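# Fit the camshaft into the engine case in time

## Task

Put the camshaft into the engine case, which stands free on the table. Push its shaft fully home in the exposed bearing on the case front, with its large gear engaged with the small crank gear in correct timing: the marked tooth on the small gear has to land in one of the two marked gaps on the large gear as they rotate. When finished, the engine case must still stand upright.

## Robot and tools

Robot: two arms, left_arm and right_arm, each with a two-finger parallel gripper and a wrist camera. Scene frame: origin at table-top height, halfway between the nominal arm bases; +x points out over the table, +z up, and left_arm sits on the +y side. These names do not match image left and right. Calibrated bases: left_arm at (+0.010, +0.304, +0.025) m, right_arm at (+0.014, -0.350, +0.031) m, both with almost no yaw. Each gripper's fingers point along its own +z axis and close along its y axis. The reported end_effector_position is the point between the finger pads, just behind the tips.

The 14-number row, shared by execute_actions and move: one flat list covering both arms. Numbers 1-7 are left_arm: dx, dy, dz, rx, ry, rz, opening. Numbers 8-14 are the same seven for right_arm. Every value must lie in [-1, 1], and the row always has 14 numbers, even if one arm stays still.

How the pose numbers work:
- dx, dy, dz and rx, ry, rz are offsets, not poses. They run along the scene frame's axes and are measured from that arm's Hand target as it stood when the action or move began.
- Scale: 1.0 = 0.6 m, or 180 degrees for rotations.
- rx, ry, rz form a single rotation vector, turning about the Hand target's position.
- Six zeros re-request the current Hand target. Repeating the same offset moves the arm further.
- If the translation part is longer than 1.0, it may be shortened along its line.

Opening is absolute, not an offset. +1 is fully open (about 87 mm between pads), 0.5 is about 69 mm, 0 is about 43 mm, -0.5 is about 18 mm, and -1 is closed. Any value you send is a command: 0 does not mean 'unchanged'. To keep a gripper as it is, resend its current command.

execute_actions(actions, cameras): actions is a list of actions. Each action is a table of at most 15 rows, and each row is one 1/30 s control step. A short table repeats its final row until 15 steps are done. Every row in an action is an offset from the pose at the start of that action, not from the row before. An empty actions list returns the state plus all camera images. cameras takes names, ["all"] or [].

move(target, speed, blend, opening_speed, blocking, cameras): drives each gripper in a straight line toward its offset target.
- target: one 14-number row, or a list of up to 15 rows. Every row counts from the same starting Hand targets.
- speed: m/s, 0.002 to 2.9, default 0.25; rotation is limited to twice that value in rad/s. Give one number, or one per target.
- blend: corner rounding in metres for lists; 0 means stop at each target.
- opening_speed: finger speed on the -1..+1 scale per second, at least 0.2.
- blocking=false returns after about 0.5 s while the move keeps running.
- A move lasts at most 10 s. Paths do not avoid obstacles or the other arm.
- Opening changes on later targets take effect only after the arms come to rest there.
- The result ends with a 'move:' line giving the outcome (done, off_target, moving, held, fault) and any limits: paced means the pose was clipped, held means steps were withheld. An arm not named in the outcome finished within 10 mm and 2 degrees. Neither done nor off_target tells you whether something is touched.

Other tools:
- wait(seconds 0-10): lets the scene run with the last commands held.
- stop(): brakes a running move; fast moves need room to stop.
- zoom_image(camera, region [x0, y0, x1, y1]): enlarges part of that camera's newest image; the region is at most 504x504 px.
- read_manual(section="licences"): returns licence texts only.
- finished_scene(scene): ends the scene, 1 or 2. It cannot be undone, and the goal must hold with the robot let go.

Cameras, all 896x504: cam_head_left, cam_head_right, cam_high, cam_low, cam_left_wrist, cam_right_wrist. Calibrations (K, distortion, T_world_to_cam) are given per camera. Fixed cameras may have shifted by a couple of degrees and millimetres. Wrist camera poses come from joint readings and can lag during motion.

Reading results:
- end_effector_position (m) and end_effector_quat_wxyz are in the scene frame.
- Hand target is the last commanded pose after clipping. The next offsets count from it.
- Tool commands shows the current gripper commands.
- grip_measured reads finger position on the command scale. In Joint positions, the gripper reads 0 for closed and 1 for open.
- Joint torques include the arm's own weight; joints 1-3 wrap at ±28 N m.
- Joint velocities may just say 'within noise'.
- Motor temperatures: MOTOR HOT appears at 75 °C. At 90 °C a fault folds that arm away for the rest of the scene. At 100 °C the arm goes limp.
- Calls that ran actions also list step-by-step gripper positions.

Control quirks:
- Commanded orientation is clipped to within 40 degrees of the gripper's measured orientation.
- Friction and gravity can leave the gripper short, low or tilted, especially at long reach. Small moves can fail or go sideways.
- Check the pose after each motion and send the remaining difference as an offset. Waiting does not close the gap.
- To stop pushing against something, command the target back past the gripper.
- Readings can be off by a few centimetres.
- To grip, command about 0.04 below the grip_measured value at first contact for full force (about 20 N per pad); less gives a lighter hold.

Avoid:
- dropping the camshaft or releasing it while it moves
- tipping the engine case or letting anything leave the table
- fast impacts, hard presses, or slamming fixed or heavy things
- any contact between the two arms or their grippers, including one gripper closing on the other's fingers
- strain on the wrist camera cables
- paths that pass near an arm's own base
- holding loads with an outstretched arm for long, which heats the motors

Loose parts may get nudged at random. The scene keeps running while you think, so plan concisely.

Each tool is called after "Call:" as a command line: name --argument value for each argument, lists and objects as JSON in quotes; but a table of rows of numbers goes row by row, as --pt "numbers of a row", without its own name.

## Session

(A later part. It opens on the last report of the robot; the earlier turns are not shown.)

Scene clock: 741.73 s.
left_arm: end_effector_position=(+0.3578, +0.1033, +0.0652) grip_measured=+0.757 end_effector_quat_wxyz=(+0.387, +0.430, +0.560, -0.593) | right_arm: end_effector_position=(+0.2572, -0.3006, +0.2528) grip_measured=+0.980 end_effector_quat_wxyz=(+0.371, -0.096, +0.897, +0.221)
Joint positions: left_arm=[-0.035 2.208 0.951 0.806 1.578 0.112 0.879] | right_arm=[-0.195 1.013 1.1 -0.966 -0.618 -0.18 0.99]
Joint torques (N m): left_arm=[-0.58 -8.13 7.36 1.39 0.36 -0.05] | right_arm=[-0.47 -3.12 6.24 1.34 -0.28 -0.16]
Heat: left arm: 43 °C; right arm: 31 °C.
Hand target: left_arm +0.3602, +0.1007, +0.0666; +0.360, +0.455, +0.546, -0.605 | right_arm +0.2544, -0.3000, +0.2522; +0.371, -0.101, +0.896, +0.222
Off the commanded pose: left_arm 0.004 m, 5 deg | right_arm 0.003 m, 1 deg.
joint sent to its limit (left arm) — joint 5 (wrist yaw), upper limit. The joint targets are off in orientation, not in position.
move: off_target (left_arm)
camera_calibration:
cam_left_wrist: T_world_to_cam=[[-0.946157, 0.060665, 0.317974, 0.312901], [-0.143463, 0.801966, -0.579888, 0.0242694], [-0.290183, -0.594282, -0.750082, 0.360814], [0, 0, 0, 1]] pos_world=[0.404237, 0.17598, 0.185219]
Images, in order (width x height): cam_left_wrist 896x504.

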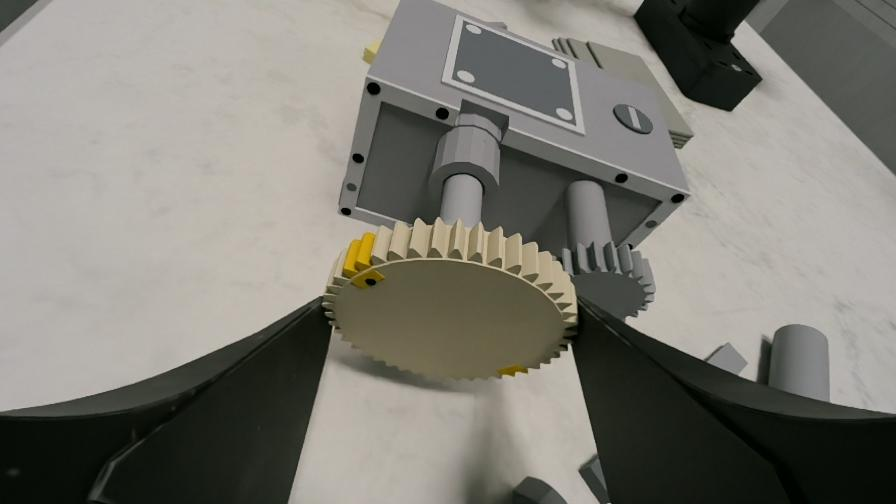

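Call:
move --pt "0 0 0 0 0 0 1 0 0 0 0 0 0 1" --pt "0.012 0.12 0.02 -0.02 -0.12 0 1 0 0 0 0 0 0 1" --speed 0.12 --opening_speed 0.4 --cameras '["cam_left_wrist"]'

Call:
zoom_image --camera "cam_left_wrist" --region '[400, 40, 800, 260]'

Scene clock: 748.30 s.
left_arm: end_effector_position=(+0.3677, +0.1706, +0.0697) grip_measured=+1.000 end_effector_quat_wxyz=(+0.526, +0.467, +0.530, -0.474) | right_arm: end_effector_position=(+0.2572, -0.3006, +0.2528) grip_measured=+0.980 end_effector_quat_wxyz=(+0.371, -0.096, +0.897, +0.221)
Joint positions: left_arm=[0.157 2.126 0.778 0.986 1.578 0.351 1] | right_arm=[-0.195 1.013 1.1 -0.966 -0.618 -0.18 0.99]
Joint torques (N m): left_arm=[0.55 -10.54 3.66 1.56 0.32 0.2] | right_arm=[-0.46 -3.11 6.27 1.34 -0.26 -0.15]
Heat: left arm: 44 °C; right arm: 31 °C.
Hand target: left_arm +0.3673, +0.1726, +0.0785; +0.470, +0.548, +0.449, -0.526 | right_arm +0.2544, -0.3000, +0.2522; +0.371, -0.101, +0.896, +0.222
Off the commanded pose: left_arm 0.009 m, 16 deg | right_arm 0.003 m, 1 deg.
joint sent to its limit (left arm) — joint 5 (wrist yaw), upper limit. The joint targets are off in orientation, not in position.
move: off_target (left_arm)
camera_calibration:
cam_left_wrist: T_world_to_cam=[[-0.991826, -0.127549, -0.00362672, 0.388081], [-0.0984115, 0.782727, -0.614535, -0.0365411], [0.081222, -0.609155, -0.788881, 0.275727], [0, 0, 0, 1]] pos_world=[0.358917, 0.246061, 0.196467]
Images, in order (width x height): cam_left_wrist 896x504.

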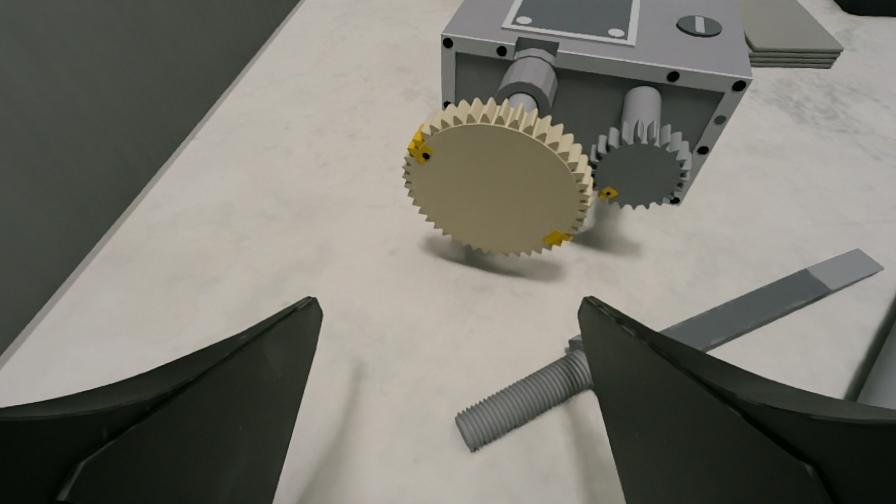

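Scaled by 1.260.

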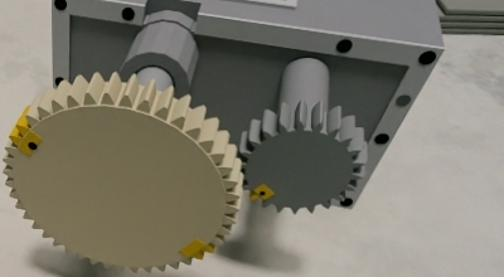

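Call:
zoom_image --camera "cam_left_wrist" --region '[535, 110, 700, 270]'

Call:
zoom_image --camera "cam_left_wrist" --region '[395, 90, 605, 265]'

Scaled by 3.055.

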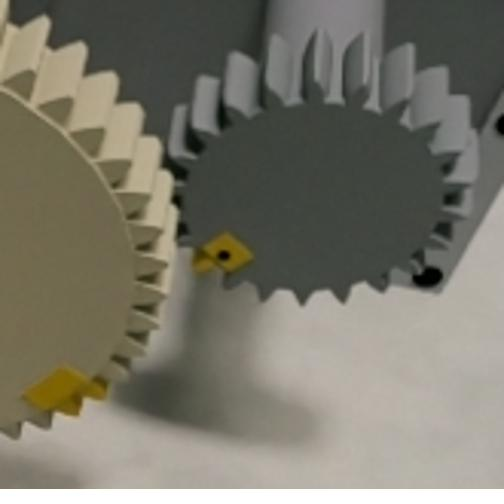

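Scaled by 2.400.

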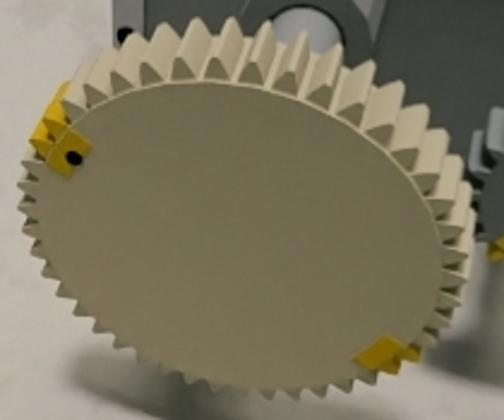

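Call:
move --pt "0 0.01 0 0 0 0 -1 0 0 0 0 0 0 1" --pt "-0.004 -0.06 -0.013 0 0 0 -1 0 0 0 0 0 0 1" --speed 0.12 --cameras '["cam_left_wrist","cam_head_left"]'

Scene clock: 768.50 s.
left_arm: end_effector_position=(+0.3601, +0.1378, +0.0692) grip_measured=-0.964 end_effector_quat_wxyz=(+0.507, +0.495, +0.503, -0.494) | right_arm: end_effector_position=(+0.2572, -0.3006, +0.2528) grip_measured=+0.980 end_effector_quat_wxyz=(+0.371, -0.096, +0.897, +0.221)
Joint positions: left_arm=[0.063 2.142 0.802 0.992 1.578 0.353 0.018] | right_arm=[-0.195 1.013 1.1 -0.966 -0.618 -0.18 0.99]
Joint torques (N m): left_arm=[-0.27 -7.21 6.79 1.54 0.32 0.18] | right_arm=[-0.51 -3.14 6.23 1.34 -0.28 -0.15]
Heat: left arm: 45 °C; right arm: 31 °C.
Hand target: left_arm +0.3650, +0.1366, +0.0708; +0.470, +0.549, +0.449, -0.526 | right_arm +0.2544, -0.3000, +0.2522; +0.371, -0.101, +0.896, +0.222
Off the commanded pose: left_arm 0.005 m, 10 deg | right_arm 0.003 m, 1 deg.
joint sent to its limit (left arm) — joint 5 (wrist yaw), upper limit. The joint targets are off in orientation, not in position.
move: off_target (left_arm)
camera_calibration:
cam_left_wrist: T_world_to_cam=[[-0.999217, -0.0341017, -0.0200775, 0.367336], [-0.0145736, 0.788799, -0.614478, -0.0428916], [0.0367919, -0.613704, -0.788678, 0.272683], [0, 0, 0, 1]] pos_world=[0.356391, 0.213706, 0.196078]
Images, in order (width x height): cam_head_left 896x504, cam_left_wrist 896x504.

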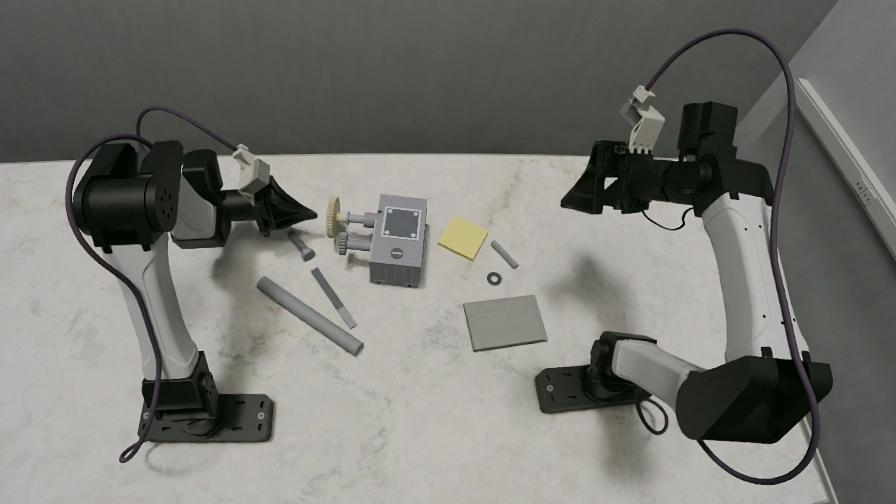

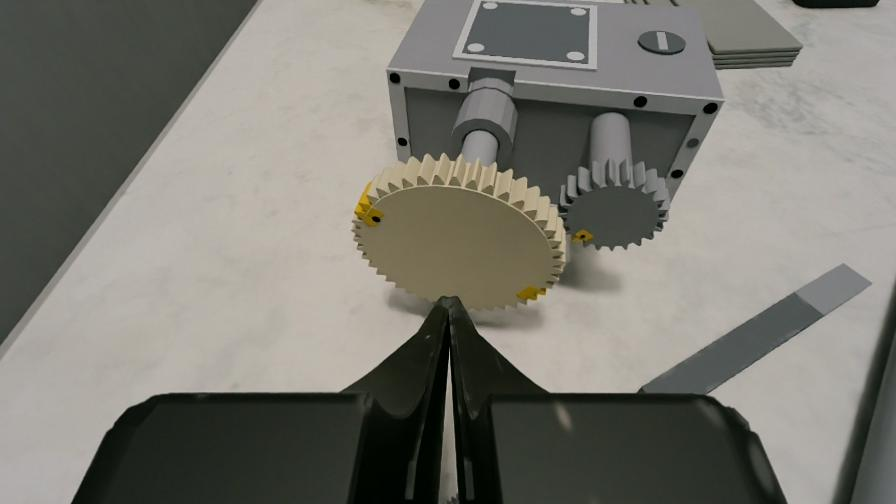

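Call:
move --pt "-0.01 -0.04 -0.003 0 0 0 -1 0 0 0 0 0 0 1" --pt "-0.021 -0.115 -0.001 0 0 0 -1 0 0 0 0 0 0 1" --speed '[0.06,0.04]' --cameras '["cam_left_wrist","cam_head_left"]'

Call:
zoom_image --camera "cam_head_left" --region '[250, 150, 430, 280]'

Scene clock: 776.37 s.
left_arm: end_effector_position=(+0.3569, +0.0817, +0.0705) grip_measured=-0.964 end_effector_quat_wxyz=(+0.481, +0.539, +0.461, -0.516) | right_arm: end_effector_position=(+0.2572, -0.3006, +0.2528) grip_measured=+0.980 end_effector_quat_wxyz=(+0.371, -0.096, +0.897, +0.221)
Joint positions: left_arm=[-0.095 2.187 0.895 0.992 1.553 0.343 0.018] | right_arm=[-0.195 1.013 1.1 -0.966 -0.618 -0.18 0.99]
Joint torques (N m): left_arm=[-3.45 -7.66 7.01 1.33 0.26 0.05] | right_arm=[-0.53 -3.11 6.27 1.34 -0.27 -0.14]
Heat: left arm: 45 °C; right arm: 31 °C.
Hand target: left_arm +0.3523, +0.0676, +0.0701; +0.470, +0.548, +0.449, -0.526 | right_arm +0.2544, -0.3000, +0.2522; +0.371, -0.101, +0.896, +0.222
Off the commanded pose: left_arm 0.015 m, 2 deg | right_arm 0.003 m, 1 deg.
move: off_target (left_arm)
camera_calibration:
cam_left_wrist: T_world_to_cam=[[-0.993342, 0.0995343, -0.0580009, 0.351999], [0.11423, 0.785803, -0.607836, -0.0441595], [-0.0149232, -0.610415, -0.791941, 0.257764], [0, 0, 0, 1]] pos_world=[0.358547, 0.157008, 0.197709]
Images, in order (width x height): cam_head_left 896x504, cam_left_wrist 896x504.

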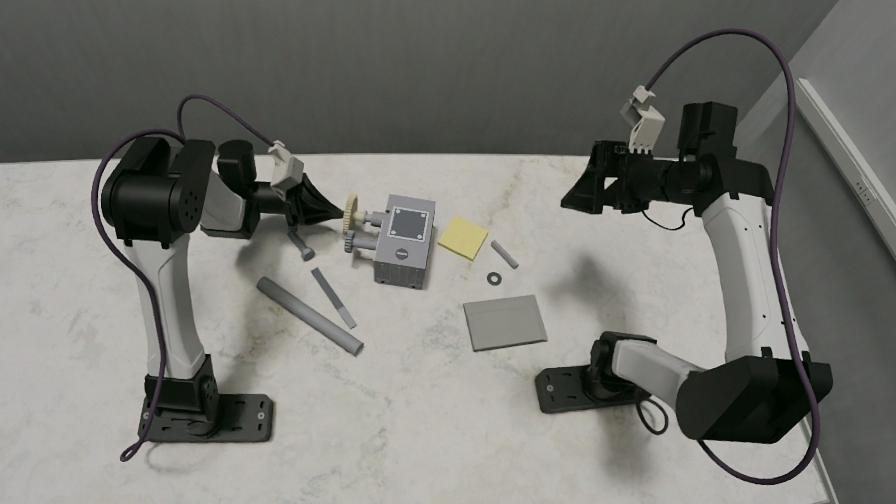

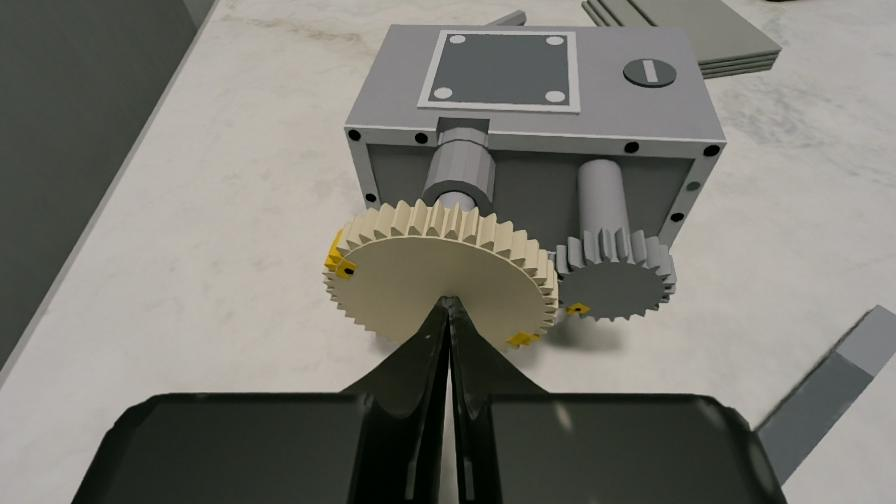

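Scaled by 2.800.

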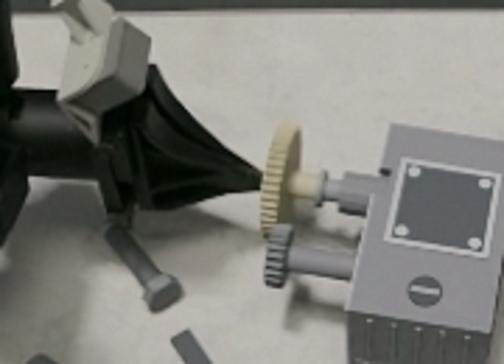

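Call:
zoom_image --camera "cam_left_wrist" --region '[480, 200, 700, 360]'

Scaled by 2.291.

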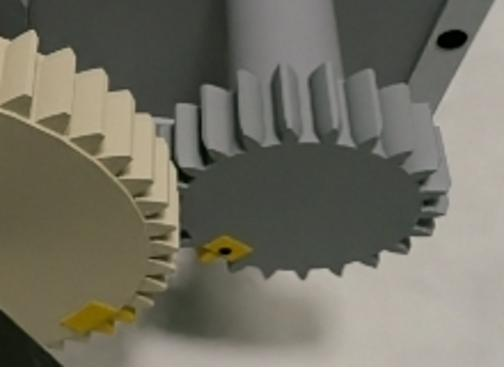

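Call:
move --pt "0.002 0.03 -0.01 0 0 0 -1 0 0 0 0 0 0 1" --pt "0.002 0.012 -0.011 0 0 0 -1 0 0 0 0 0 0 1" --pt "-0.002 -0.015 -0.011 0 0 0 -1 0 0 0 0 0 0 1" --speed '[0.06,0.06,0.03]' --cameras '["cam_left_wrist","cam_head_left"]'

Call:
zoom_image --camera "cam_head_left" --region '[250, 150, 430, 280]'

Call:
zoom_image --camera "cam_left_wrist" --region '[480, 200, 700, 360]'

Scene clock: 790.27 s.
left_arm: end_effector_position=(+0.3552, +0.0738, +0.0638) grip_measured=-0.964 end_effector_quat_wxyz=(+0.473, +0.537, +0.465, -0.520) | right_arm: end_effector_position=(+0.2572, -0.3006, +0.2528) grip_measured=+0.980 end_effector_quat_wxyz=(+0.371, -0.096, +0.897, +0.221)
Joint positions: left_arm=[-0.117 2.209 0.902 0.999 1.536 0.332 0.018] | right_arm=[-0.195 1.013 1.1 -0.966 -0.618 -0.18 0.99]
Joint torques (N m): left_arm=[-3.6 -7.73 6.63 1.59 0.21 0.03] | right_arm=[-0.46 -3.1 6.28 1.35 -0.27 -0.15]
Heat: left arm: 44 °C; right arm: 31 °C.
Hand target: left_arm +0.3512, +0.0587, +0.0636; +0.470, +0.548, +0.449, -0.526 | right_arm +0.2544, -0.3000, +0.2522; +0.371, -0.101, +0.896, +0.222
Off the commanded pose: left_arm 0.016 m, 2 deg | right_arm 0.003 m, 1 deg.
move: off_target (left_arm)
camera_calibration:
cam_left_wrist: T_world_to_cam=[[-0.993525, 0.106275, -0.0401822, 0.349028], [0.10888, 0.789496, -0.604021, -0.0403702], [-0.0324688, -0.604485, -0.795955, 0.253614], [0, 0, 0, 1]] pos_world=[0.359398, 0.148085, 0.191505]
Images, in order (width x height): cam_head_left 896x504, cam_left_wrist 896x504.

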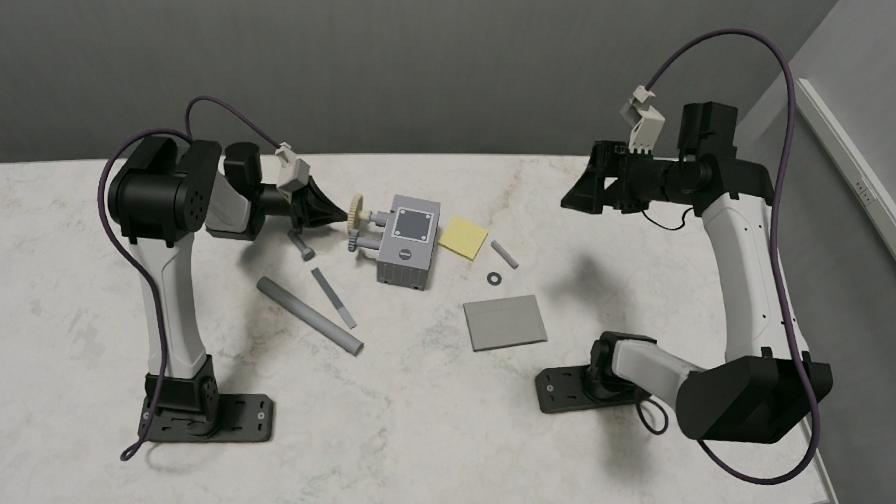

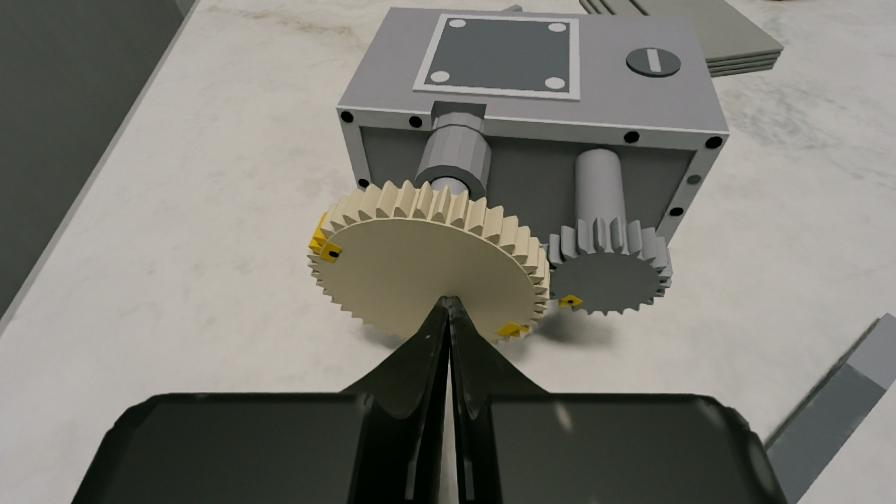

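Scaled by 2.800.

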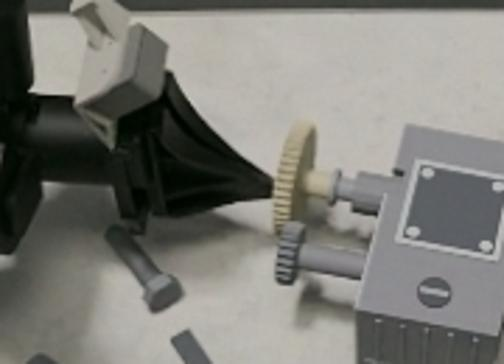

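Scaled by 2.291.

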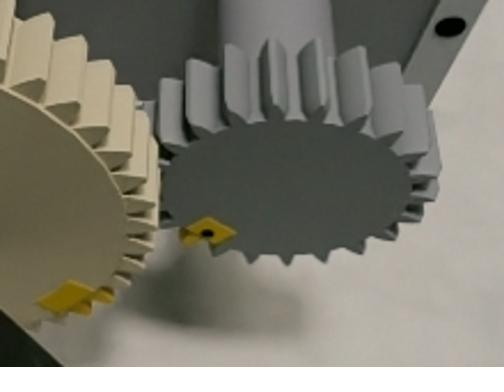

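Call:
move --pt "0.004 0.09 0.002 0 0 0 -1 0 0 0 0 0 0 1" --pt "0.018 0.09 0.004 0 0 0 1 0 0 0 0 0 0 1" --pt "0.018 0.045 0.004 0 0 0 1 0 0 0 0 0 0 1" --speed 0.1 --cameras '["cam_left_wrist","cam_head_left"]'

Call:
zoom_image --camera "cam_left_wrist" --region '[300, 70, 700, 330]'

Scene clock: 801.17 s.
left_arm: end_effector_position=(+0.3601, +0.0869, +0.0657) grip_measured=+1.000 end_effector_quat_wxyz=(+0.480, +0.536, +0.461, -0.519) | right_arm: end_effector_position=(+0.2572, -0.3006, +0.2528) grip_measured=+0.980 end_effector_quat_wxyz=(+0.371, -0.096, +0.897, +0.221)
Joint positions: left_arm=[-0.079 2.214 0.911 0.999 1.572 0.34 1] | right_arm=[-0.195 1.013 1.1 -0.966 -0.618 -0.18 0.99]
Joint torques (N m): left_arm=[-0.27 -7.91 6.94 1.37 0.33 0.09] | right_arm=[-0.5 -3.1 6.26 1.34 -0.27 -0.13]
Heat: left arm: 44 °C; right arm: 31 °C.
Hand target: left_arm +0.3619, +0.0856, +0.0660; +0.470, +0.548, +0.449, -0.526 | right_arm +0.2544, -0.3000, +0.2522; +0.371, -0.101, +0.896, +0.222
Off the commanded pose: left_arm 0.002 m, 2 deg | right_arm 0.003 m, 1 deg.
joint sent to its limit (left arm) — joint 5 (wrist yaw), upper limit. The joint targets still meet the commanded pose.
move: done; target 2's new opening was sent with left_arm's hand 0.014 m and 7 deg from that target
camera_calibration:
cam_left_wrist: T_world_to_cam=[[-0.993482, 0.101785, -0.0513125, 0.353714], [0.111807, 0.782532, -0.612488, -0.0500068], [-0.0221886, -0.614233, -0.788812, 0.259982], [0, 0, 0, 1]] pos_world=[0.362768, 0.162819, 0.192599]
Images, in order (width x height): cam_head_left 896x504, cam_left_wrist 896x504.

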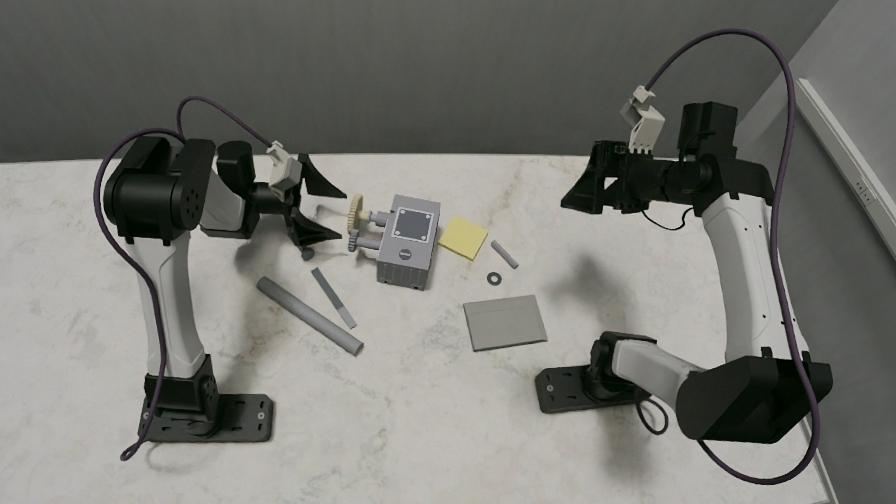

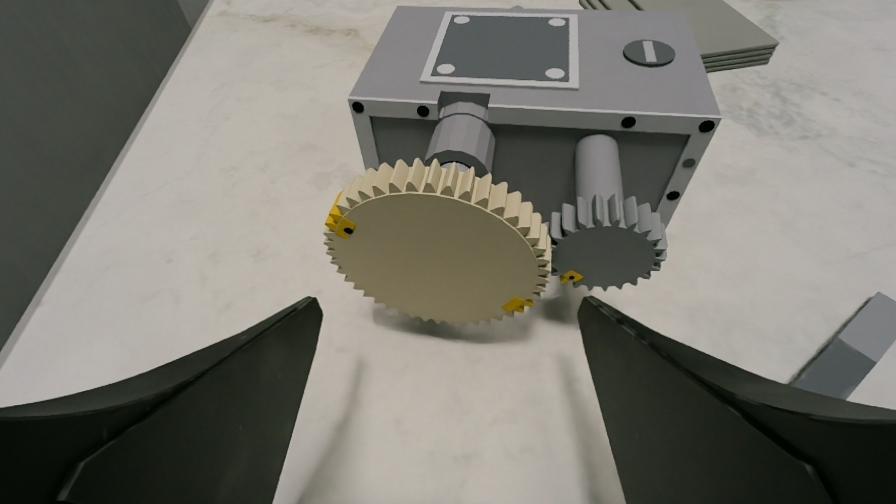

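Scaled by 1.260.

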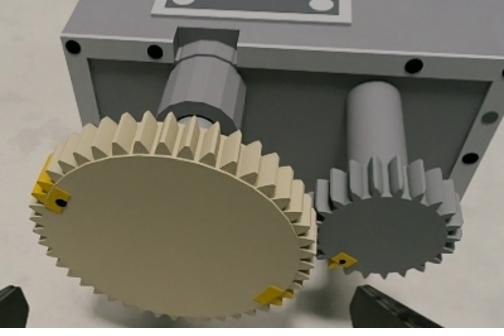

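Call:
move --target '[0.0045,-0.036,0.001,0,0,0,1,0,0,0,0,0,0,1]' --speed 0.05 --cameras '["cam_left_wrist","cam_head_left"]'

Call:
zoom_image --camera "cam_head_left" --region '[250, 150, 430, 280]'

Scene clock: 807.43 s.
left_arm: end_effector_position=(+0.3584, +0.0677, +0.0676) grip_measured=+1.000 end_effector_quat_wxyz=(+0.467, +0.547, +0.448, -0.531) | right_arm: end_effector_position=(+0.2572, -0.3006, +0.2528) grip_measured=+0.980 end_effector_quat_wxyz=(+0.371, -0.096, +0.897, +0.221)
Joint positions: left_arm=[-0.13 2.231 0.952 0.999 1.569 0.315 1] | right_arm=[-0.195 1.013 1.1 -0.966 -0.618 -0.18 0.99]
Joint torques (N m): left_arm=[-0.5 -8.03 7.3 1.36 0.06 0.07] | right_arm=[-0.49 -3.1 6.26 1.33 -0.26 -0.17]
Heat: left arm: 45 °C; right arm: 31 °C.
Hand target: left_arm +0.3646, +0.0640, +0.0665; +0.470, +0.548, +0.449, -0.526 | right_arm +0.2544, -0.3000, +0.2522; +0.371, -0.101, +0.896, +0.222
Off the commanded pose: left_arm 0.007 m, 1 deg | right_arm 0.003 m, 1 deg.
move: done
camera_calibration:
cam_left_wrist: T_world_to_cam=[[-0.987499, 0.149267, -0.0506409, 0.348724], [0.148813, 0.776967, -0.6117, -0.0466408], [-0.0519601, -0.61159, -0.789467, 0.260137], [0, 0, 0, 1]] pos_world=[0.364822, 0.143283, 0.194499]
Images, in order (width x height): cam_head_left 896x504, cam_left_wrist 896x504.

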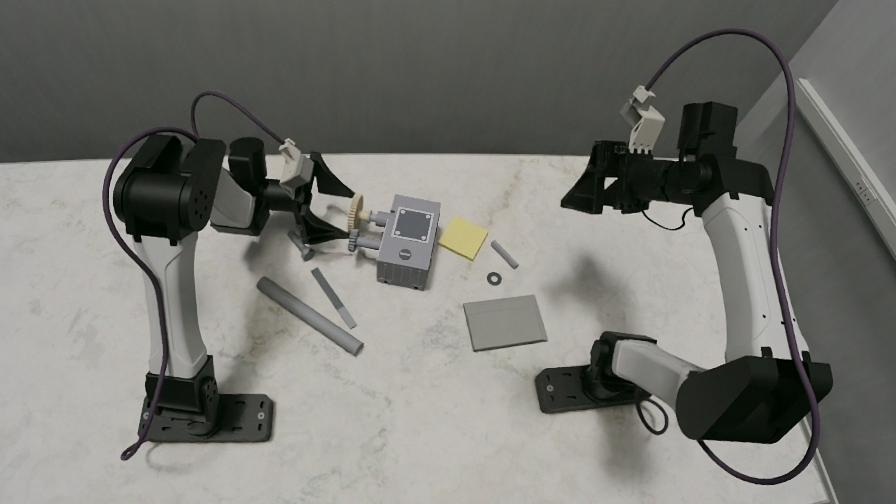

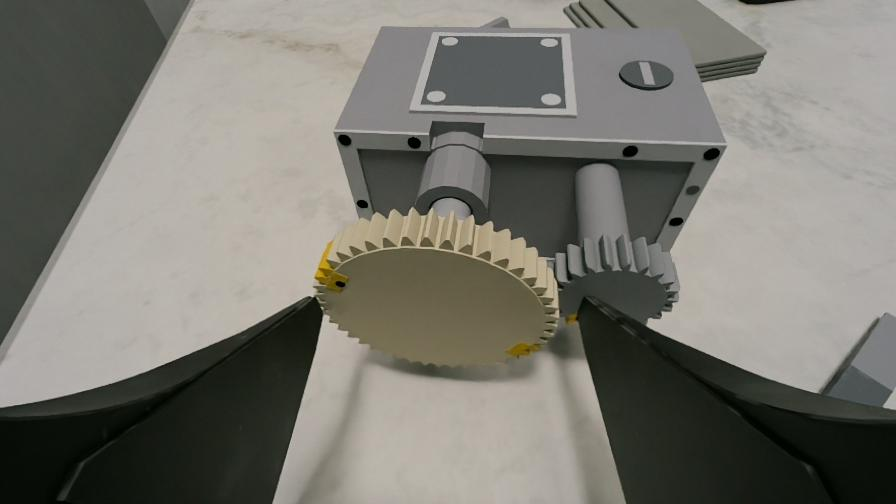

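Scaled by 2.800.

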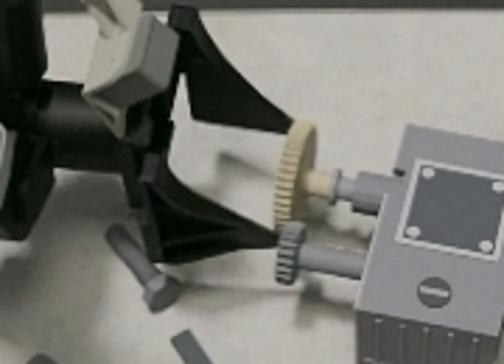

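Call:
move --pt "0.002 0.03 0 0 0 0 1 0 0 0 0 0 0 1" --pt "0.010 0.03 0.002 0.0258 0.165 0 1 0 0 0 0 0 0 1" --pt "0.0085 0.001 0.002 0.0258 0.165 0 1 0 0 0 0 0 0 1" --speed 0.08 --cameras '["cam_left_wrist","cam_head_left"]'

Call:
zoom_image --camera "cam_head_left" --region '[250, 150, 430, 280]'

Scene clock: 819.47 s.
left_arm: end_effector_position=(+0.3626, +0.0661, +0.0689) grip_measured=+1.000 end_effector_quat_wxyz=(+0.311, +0.413, +0.574, -0.635) | right_arm: end_effector_position=(+0.2572, -0.3006, +0.2528) grip_measured=+0.980 end_effector_quat_wxyz=(+0.371, -0.096, +0.897, +0.221)
Joint positions: left_arm=[-0.132 2.287 1.087 0.851 1.572 -0.141 1] | right_arm=[-0.195 1.013 1.1 -0.966 -0.618 -0.18 0.99]
Joint torques (N m): left_arm=[0.14 -8.72 7.73 1.41 0.13 0.11] | right_arm=[-0.58 -3.08 6.24 1.35 -0.27 -0.16]
Heat: left arm: 45 °C; right arm: 31 °C.
Hand target: left_arm +0.3697, +0.0645, +0.0678; -0.316, -0.414, -0.575, +0.631 | right_arm +0.2544, -0.3000, +0.2522; +0.371, -0.101, +0.896, +0.222
Off the commanded pose: left_arm 0.007 m, 1 deg | right_arm 0.003 m, 1 deg.
move: done
camera_calibration:
cam_left_wrist: T_world_to_cam=[[-0.878586, 0.136448, 0.457678, 0.279458], [-0.15285, 0.827575, -0.540145, 0.0560142], [-0.452465, -0.54452, -0.706239, 0.395508], [0, 0, 0, 1]] pos_world=[0.433043, 0.130874, 0.181677]
Images, in order (width x height): cam_head_left 896x504, cam_left_wrist 896x504.

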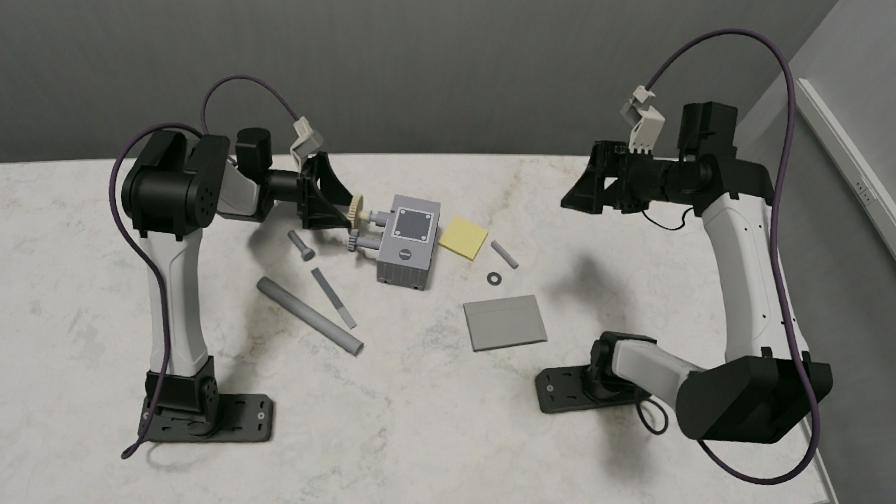

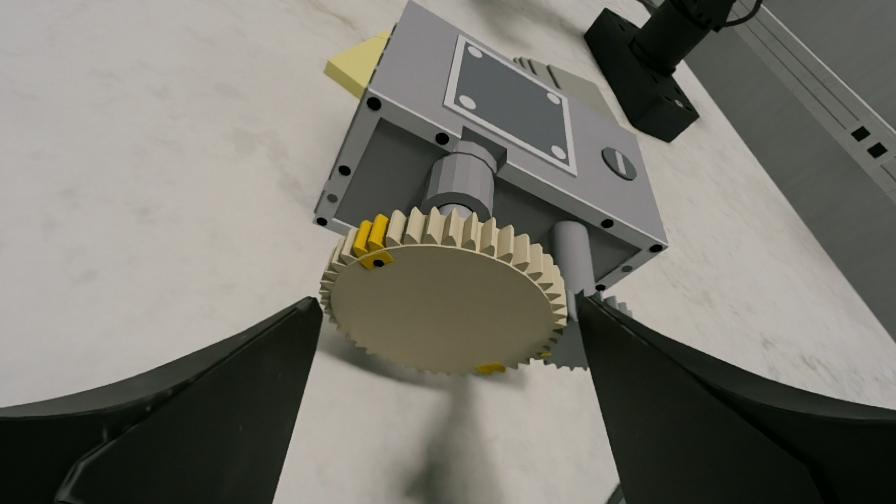

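Scaled by 2.800.

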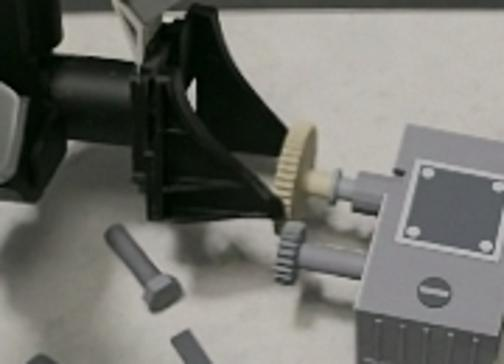

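Call:
move --target '[0.001,-0.004,0,0,0,0,0.7,0,0,0,0,0,0,1]' --opening_speed 0.4

Call:
move --pt "-0.002 -0.015 0 0 0 0 0.7 0 0 0 0 0 0 1" --pt "-0.003 -0.02 0 0.0035 0.0225 0 0.7 0 0 0 0 0 0 1" --pt "-0.004 -0.026 0 0.004 0.025 0 0.7 0 0 0 0 0 0 1" --speed 0.04 --cameras '["cam_left_wrist","cam_head_left"]'

Call:
zoom_image --camera "cam_head_left" --region '[250, 150, 430, 280]'

Scene clock: 825.60 s.
left_arm: end_effector_position=(+0.3646, +0.0657, +0.0680) grip_measured=+0.758 end_effector_quat_wxyz=(+0.312, +0.409, +0.578, -0.633) | right_arm: end_effector_position=(+0.2572, -0.3006, +0.2528) grip_measured=+0.980 end_effector_quat_wxyz=(+0.371, -0.096, +0.897, +0.221)
Joint positions: left_arm=[-0.132 2.29 1.089 0.851 1.562 -0.147 0.879] | right_arm=[-0.195 1.013 1.1 -0.966 -0.618 -0.18 0.99]
Joint torques (N m): left_arm=[-0.42 -8.75 7.9 1.45 0.18 0.09] | right_arm=[-0.54 -3.15 6.27 1.33 -0.26 -0.15]
Heat: left arm: 45 °C; right arm: 31 °C.
Hand target: left_arm +0.3703, +0.0621, +0.0677; +0.316, +0.414, +0.575, -0.631 | right_arm +0.2544, -0.3000, +0.2522; +0.371, -0.101, +0.896, +0.222
Off the commanded pose: left_arm 0.007 m, 1 deg | right_arm 0.003 m, 1 deg.
move: done

Scene clock: 827.83 s.
left_arm: end_effector_position=(+0.3618, +0.0548, +0.0681) grip_measured=+0.758 end_effector_quat_wxyz=(+0.293, +0.401, +0.586, -0.640) | right_arm: end_effector_position=(+0.2572, -0.3006, +0.2528) grip_measured=+0.980 end_effector_quat_wxyz=(+0.371, -0.096, +0.897, +0.221)
Joint positions: left_arm=[-0.161 2.297 1.103 0.851 1.544 -0.198 0.879] | right_arm=[-0.195 1.013 1.1 -0.966 -0.618 -0.18 0.99]
Joint torques (N m): left_arm=[-1.4 -8.72 8.68 1.36 0 -0.24] | right_arm=[-0.55 -3.17 6.28 1.33 -0.28 -0.15]
Heat: left arm: 46 °C; right arm: 31 °C.
Hand target: left_arm +0.3679, +0.0466, +0.0677; +0.291, +0.391, +0.591, -0.643 | right_arm +0.2544, -0.3000, +0.2522; +0.371, -0.101, +0.896, +0.222
Off the commanded pose: left_arm 0.010 m, 1 deg | right_arm 0.003 m, 1 deg.
move: done
camera_calibration:
cam_left_wrist: T_world_to_cam=[[-0.855303, 0.129581, 0.501662, 0.269588], [-0.17669, 0.837238, -0.517506, 0.0712414], [-0.48707, -0.531263, -0.693197, 0.399267], [0, 0, 0, 1]] pos_world=[0.437638, 0.117536, 0.178397]
Images, in order (width x height): cam_head_left 896x504, cam_left_wrist 896x504.

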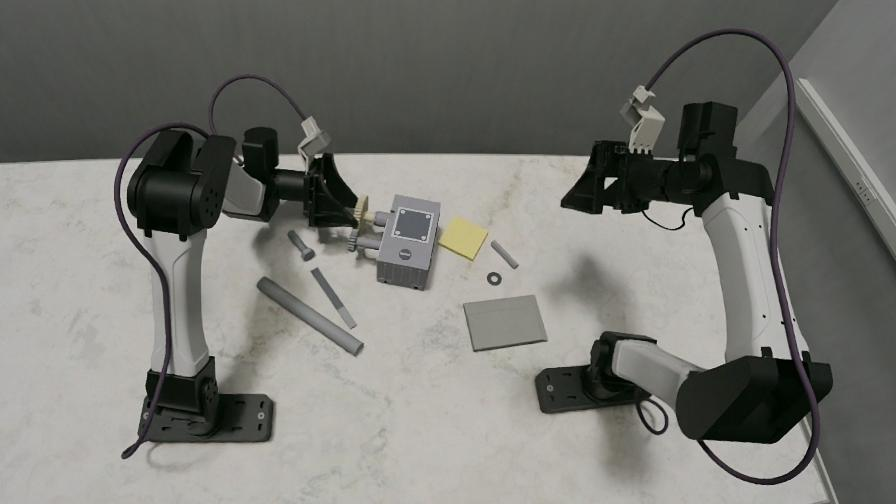

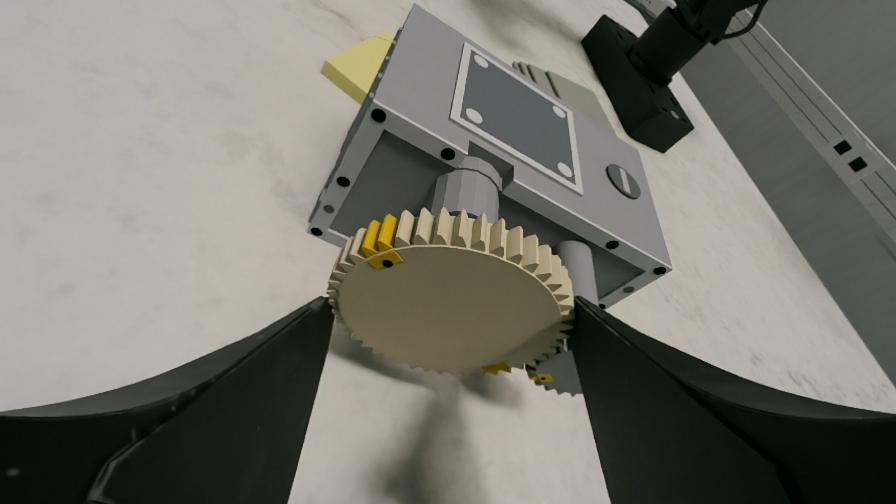

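Scaled by 2.800.

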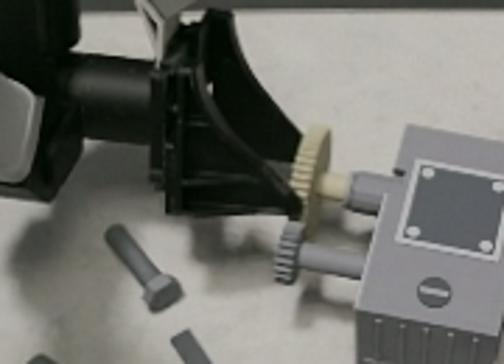

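Call:
move --pt "0 0.002 0 0 0 0 1 0 0 0 0 0 0 1" --pt "0.006 0.12 0.02 0 0 0 1 0 0 0 0 0 0 1" --pt "0.006 0.12 0.02 -0.025 -0.18 0 1 0 0 0 0 0 0 1" --speed 0.12 --opening_speed 0.5 --cameras '["cam_left_wrist","cam_head_left"]'

Call:
zoom_image --camera "cam_left_wrist" --region '[400, 50, 740, 270]'

Call:
zoom_image --camera "cam_head_left" --region '[310, 170, 460, 300]'

Scene clock: 837.63 s.
left_arm: end_effector_position=(+0.3732, +0.1176, +0.0689) grip_measured=+1.000 end_effector_quat_wxyz=(+0.481, +0.496, +0.504, -0.518) | right_arm: end_effector_position=(+0.2572, -0.3006, +0.2528) grip_measured=+0.980 end_effector_quat_wxyz=(+0.371, -0.096, +0.897, +0.221)
Joint positions: left_arm=[0.006 2.217 0.901 1.09 1.572 0.182 1] | right_arm=[-0.195 1.013 1.1 -0.966 -0.618 -0.18 0.99]
Joint torques (N m): left_arm=[0.28 -11.64 3.95 1.62 0.32 0.22] | right_arm=[-0.5 -3.08 6.3 1.35 -0.27 -0.15]
Motor temperatures (°C): left_arm=[21 47 34 30 22 22 23] | right_arm=[22 28 31 28 19 22 19]
Heat: left arm: 47 °C; right arm: 31 °C.
Hand target: left_arm +0.3715, +0.1186, +0.0798; +0.459, +0.543, +0.461, -0.531 | right_arm +0.2544, -0.3000, +0.2522; +0.371, -0.101, +0.896, +0.222
Off the commanded pose: left_arm 0.011 m, 8 deg | right_arm 0.003 m, 1 deg.
joint sent to its limit (left arm) — joint 5 (wrist yaw), upper limit. The joint targets are off in orientation, not in position.
move: off_target (left_arm)
camera_calibration:
cam_left_wrist: T_world_to_cam=[[-0.999413, 0.0167501, 0.0298866, 0.370368], [-0.00504563, 0.790864, -0.611971, -0.0309989], [-0.0338868, -0.611762, -0.790316, 0.285818], [0, 0, 0, 1]] pos_world=[0.379679, 0.193165, 0.195847]
Images, in order (width x height): cam_head_left 896x504, cam_left_wrist 896x504.

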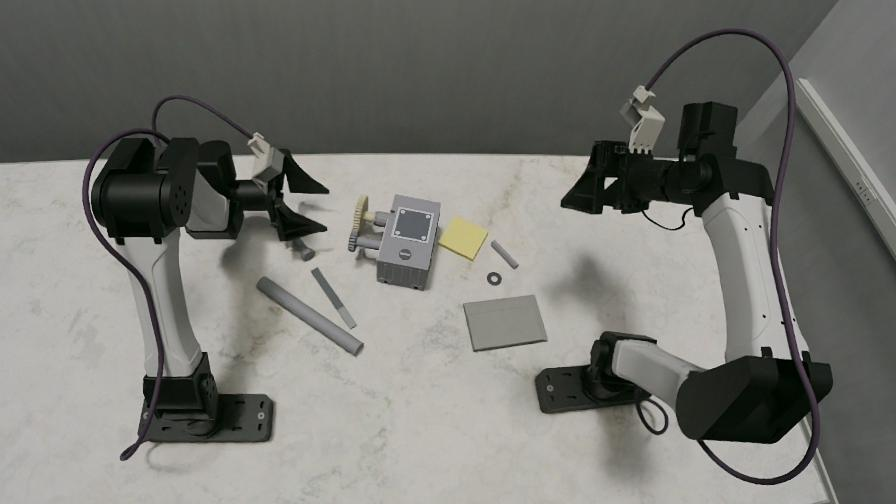

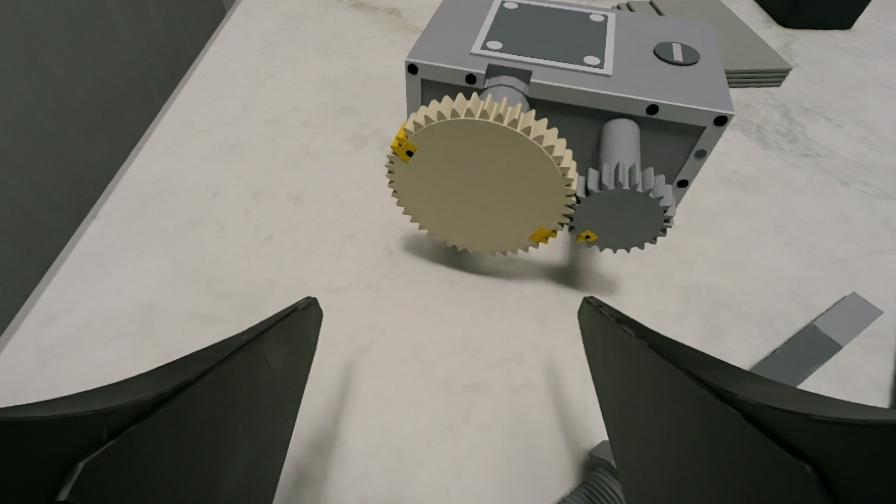

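Scaled by 1.482.

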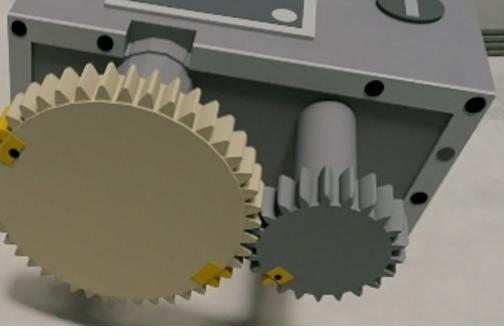

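Scaled by 3.360.

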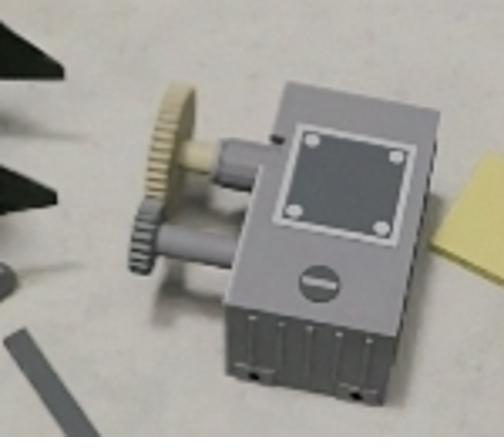

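Call:
zoom_image --camera "cam_left_wrist" --region '[515, 140, 635, 260]'

Scaled by 4.200.

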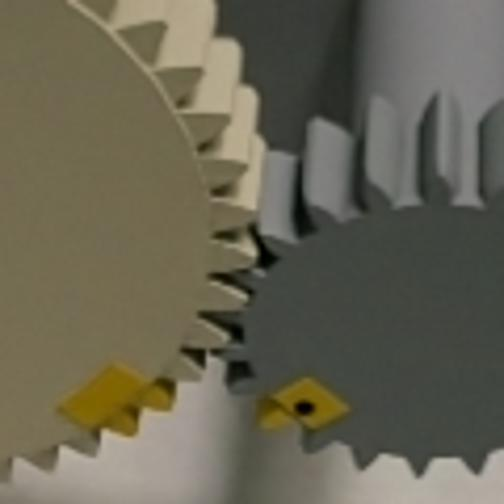

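Call:
move --pt "0.002 0.0 -0.01 0 0 0 -1 0 0 0 0 0 0 1" --pt "-0.003 -0.075 -0.013 0 0 0 -1 0 0 0 0 0 0 1" --pt "-0.006 -0.12 -0.013 0 0 0 -1 0 0 0 0 0 0 1" --speed '[0.1,0.1,0.04]' --cameras '["cam_left_wrist","cam_head_left"]'

Call:
zoom_image --camera "cam_head_left" --region '[310, 170, 460, 300]'

Scene clock: 850.67 s.
left_arm: end_effector_position=(+0.3654, +0.0588, +0.0728) grip_measured=-0.964 end_effector_quat_wxyz=(+0.460, +0.537, +0.465, -0.533) | right_arm: end_effector_position=(+0.2572, -0.3006, +0.2528) grip_measured=+0.980 end_effector_quat_wxyz=(+0.371, -0.096, +0.897, +0.221)
Joint positions: left_arm=[-0.151 2.243 0.977 1.08 1.53 0.183 0.018] | right_arm=[-0.195 1.013 1.1 -0.966 -0.618 -0.18 0.99]
Joint torques (N m): left_arm=[-2.59 -8.28 7.49 1.33 -0.06 0.15] | right_arm=[-0.54 -3.11 6.26 1.35 -0.28 -0.16]
Heat: left arm: 49 °C; right arm: 31 °C.
Hand target: left_arm +0.3680, +0.0466, +0.0720; +0.459, +0.543, +0.461, -0.531 | right_arm +0.2544, -0.3000, +0.2522; +0.371, -0.101, +0.896, +0.222
Off the commanded pose: left_arm 0.012 m, 1 deg | right_arm 0.003 m, 1 deg.
move: off_target (left_arm)
camera_calibration:
cam_left_wrist: T_world_to_cam=[[-0.99111, 0.132362, -0.013488, 0.356779], [0.113349, 0.78693, -0.606542, -0.0255172], [-0.069669, -0.602678, -0.794937, 0.265494], [0, 0, 0, 1]] pos_world=[0.374996, 0.132863, 0.200386]
Images, in order (width x height): cam_head_left 896x504, cam_left_wrist 896x504.

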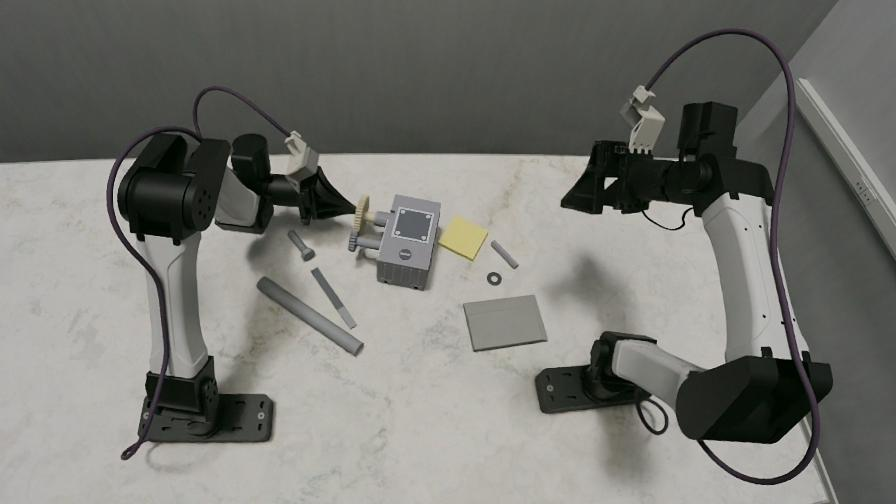

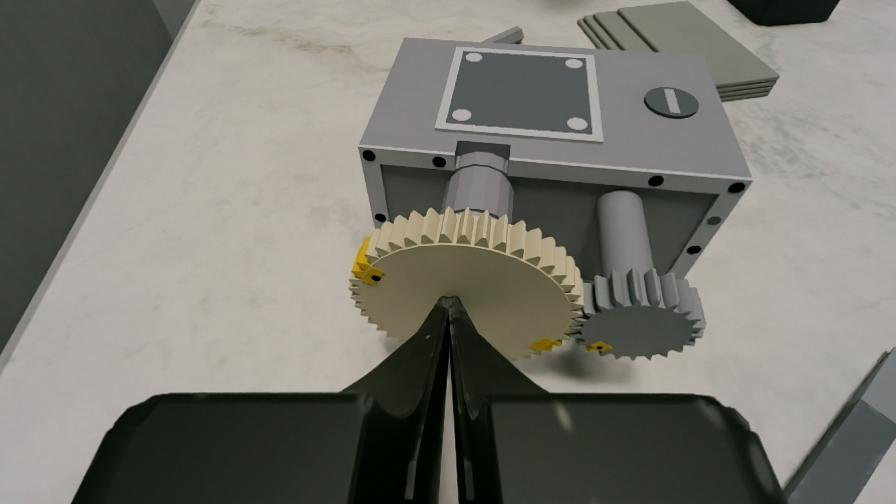

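Scaled by 3.360.

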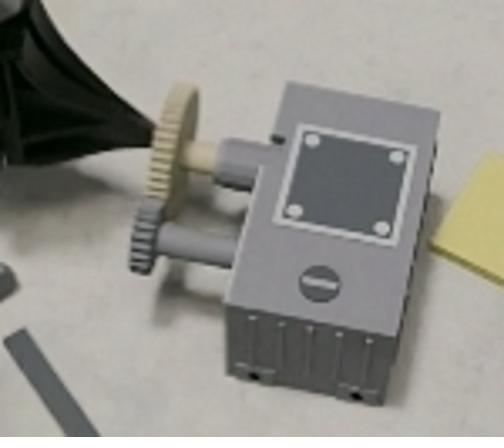

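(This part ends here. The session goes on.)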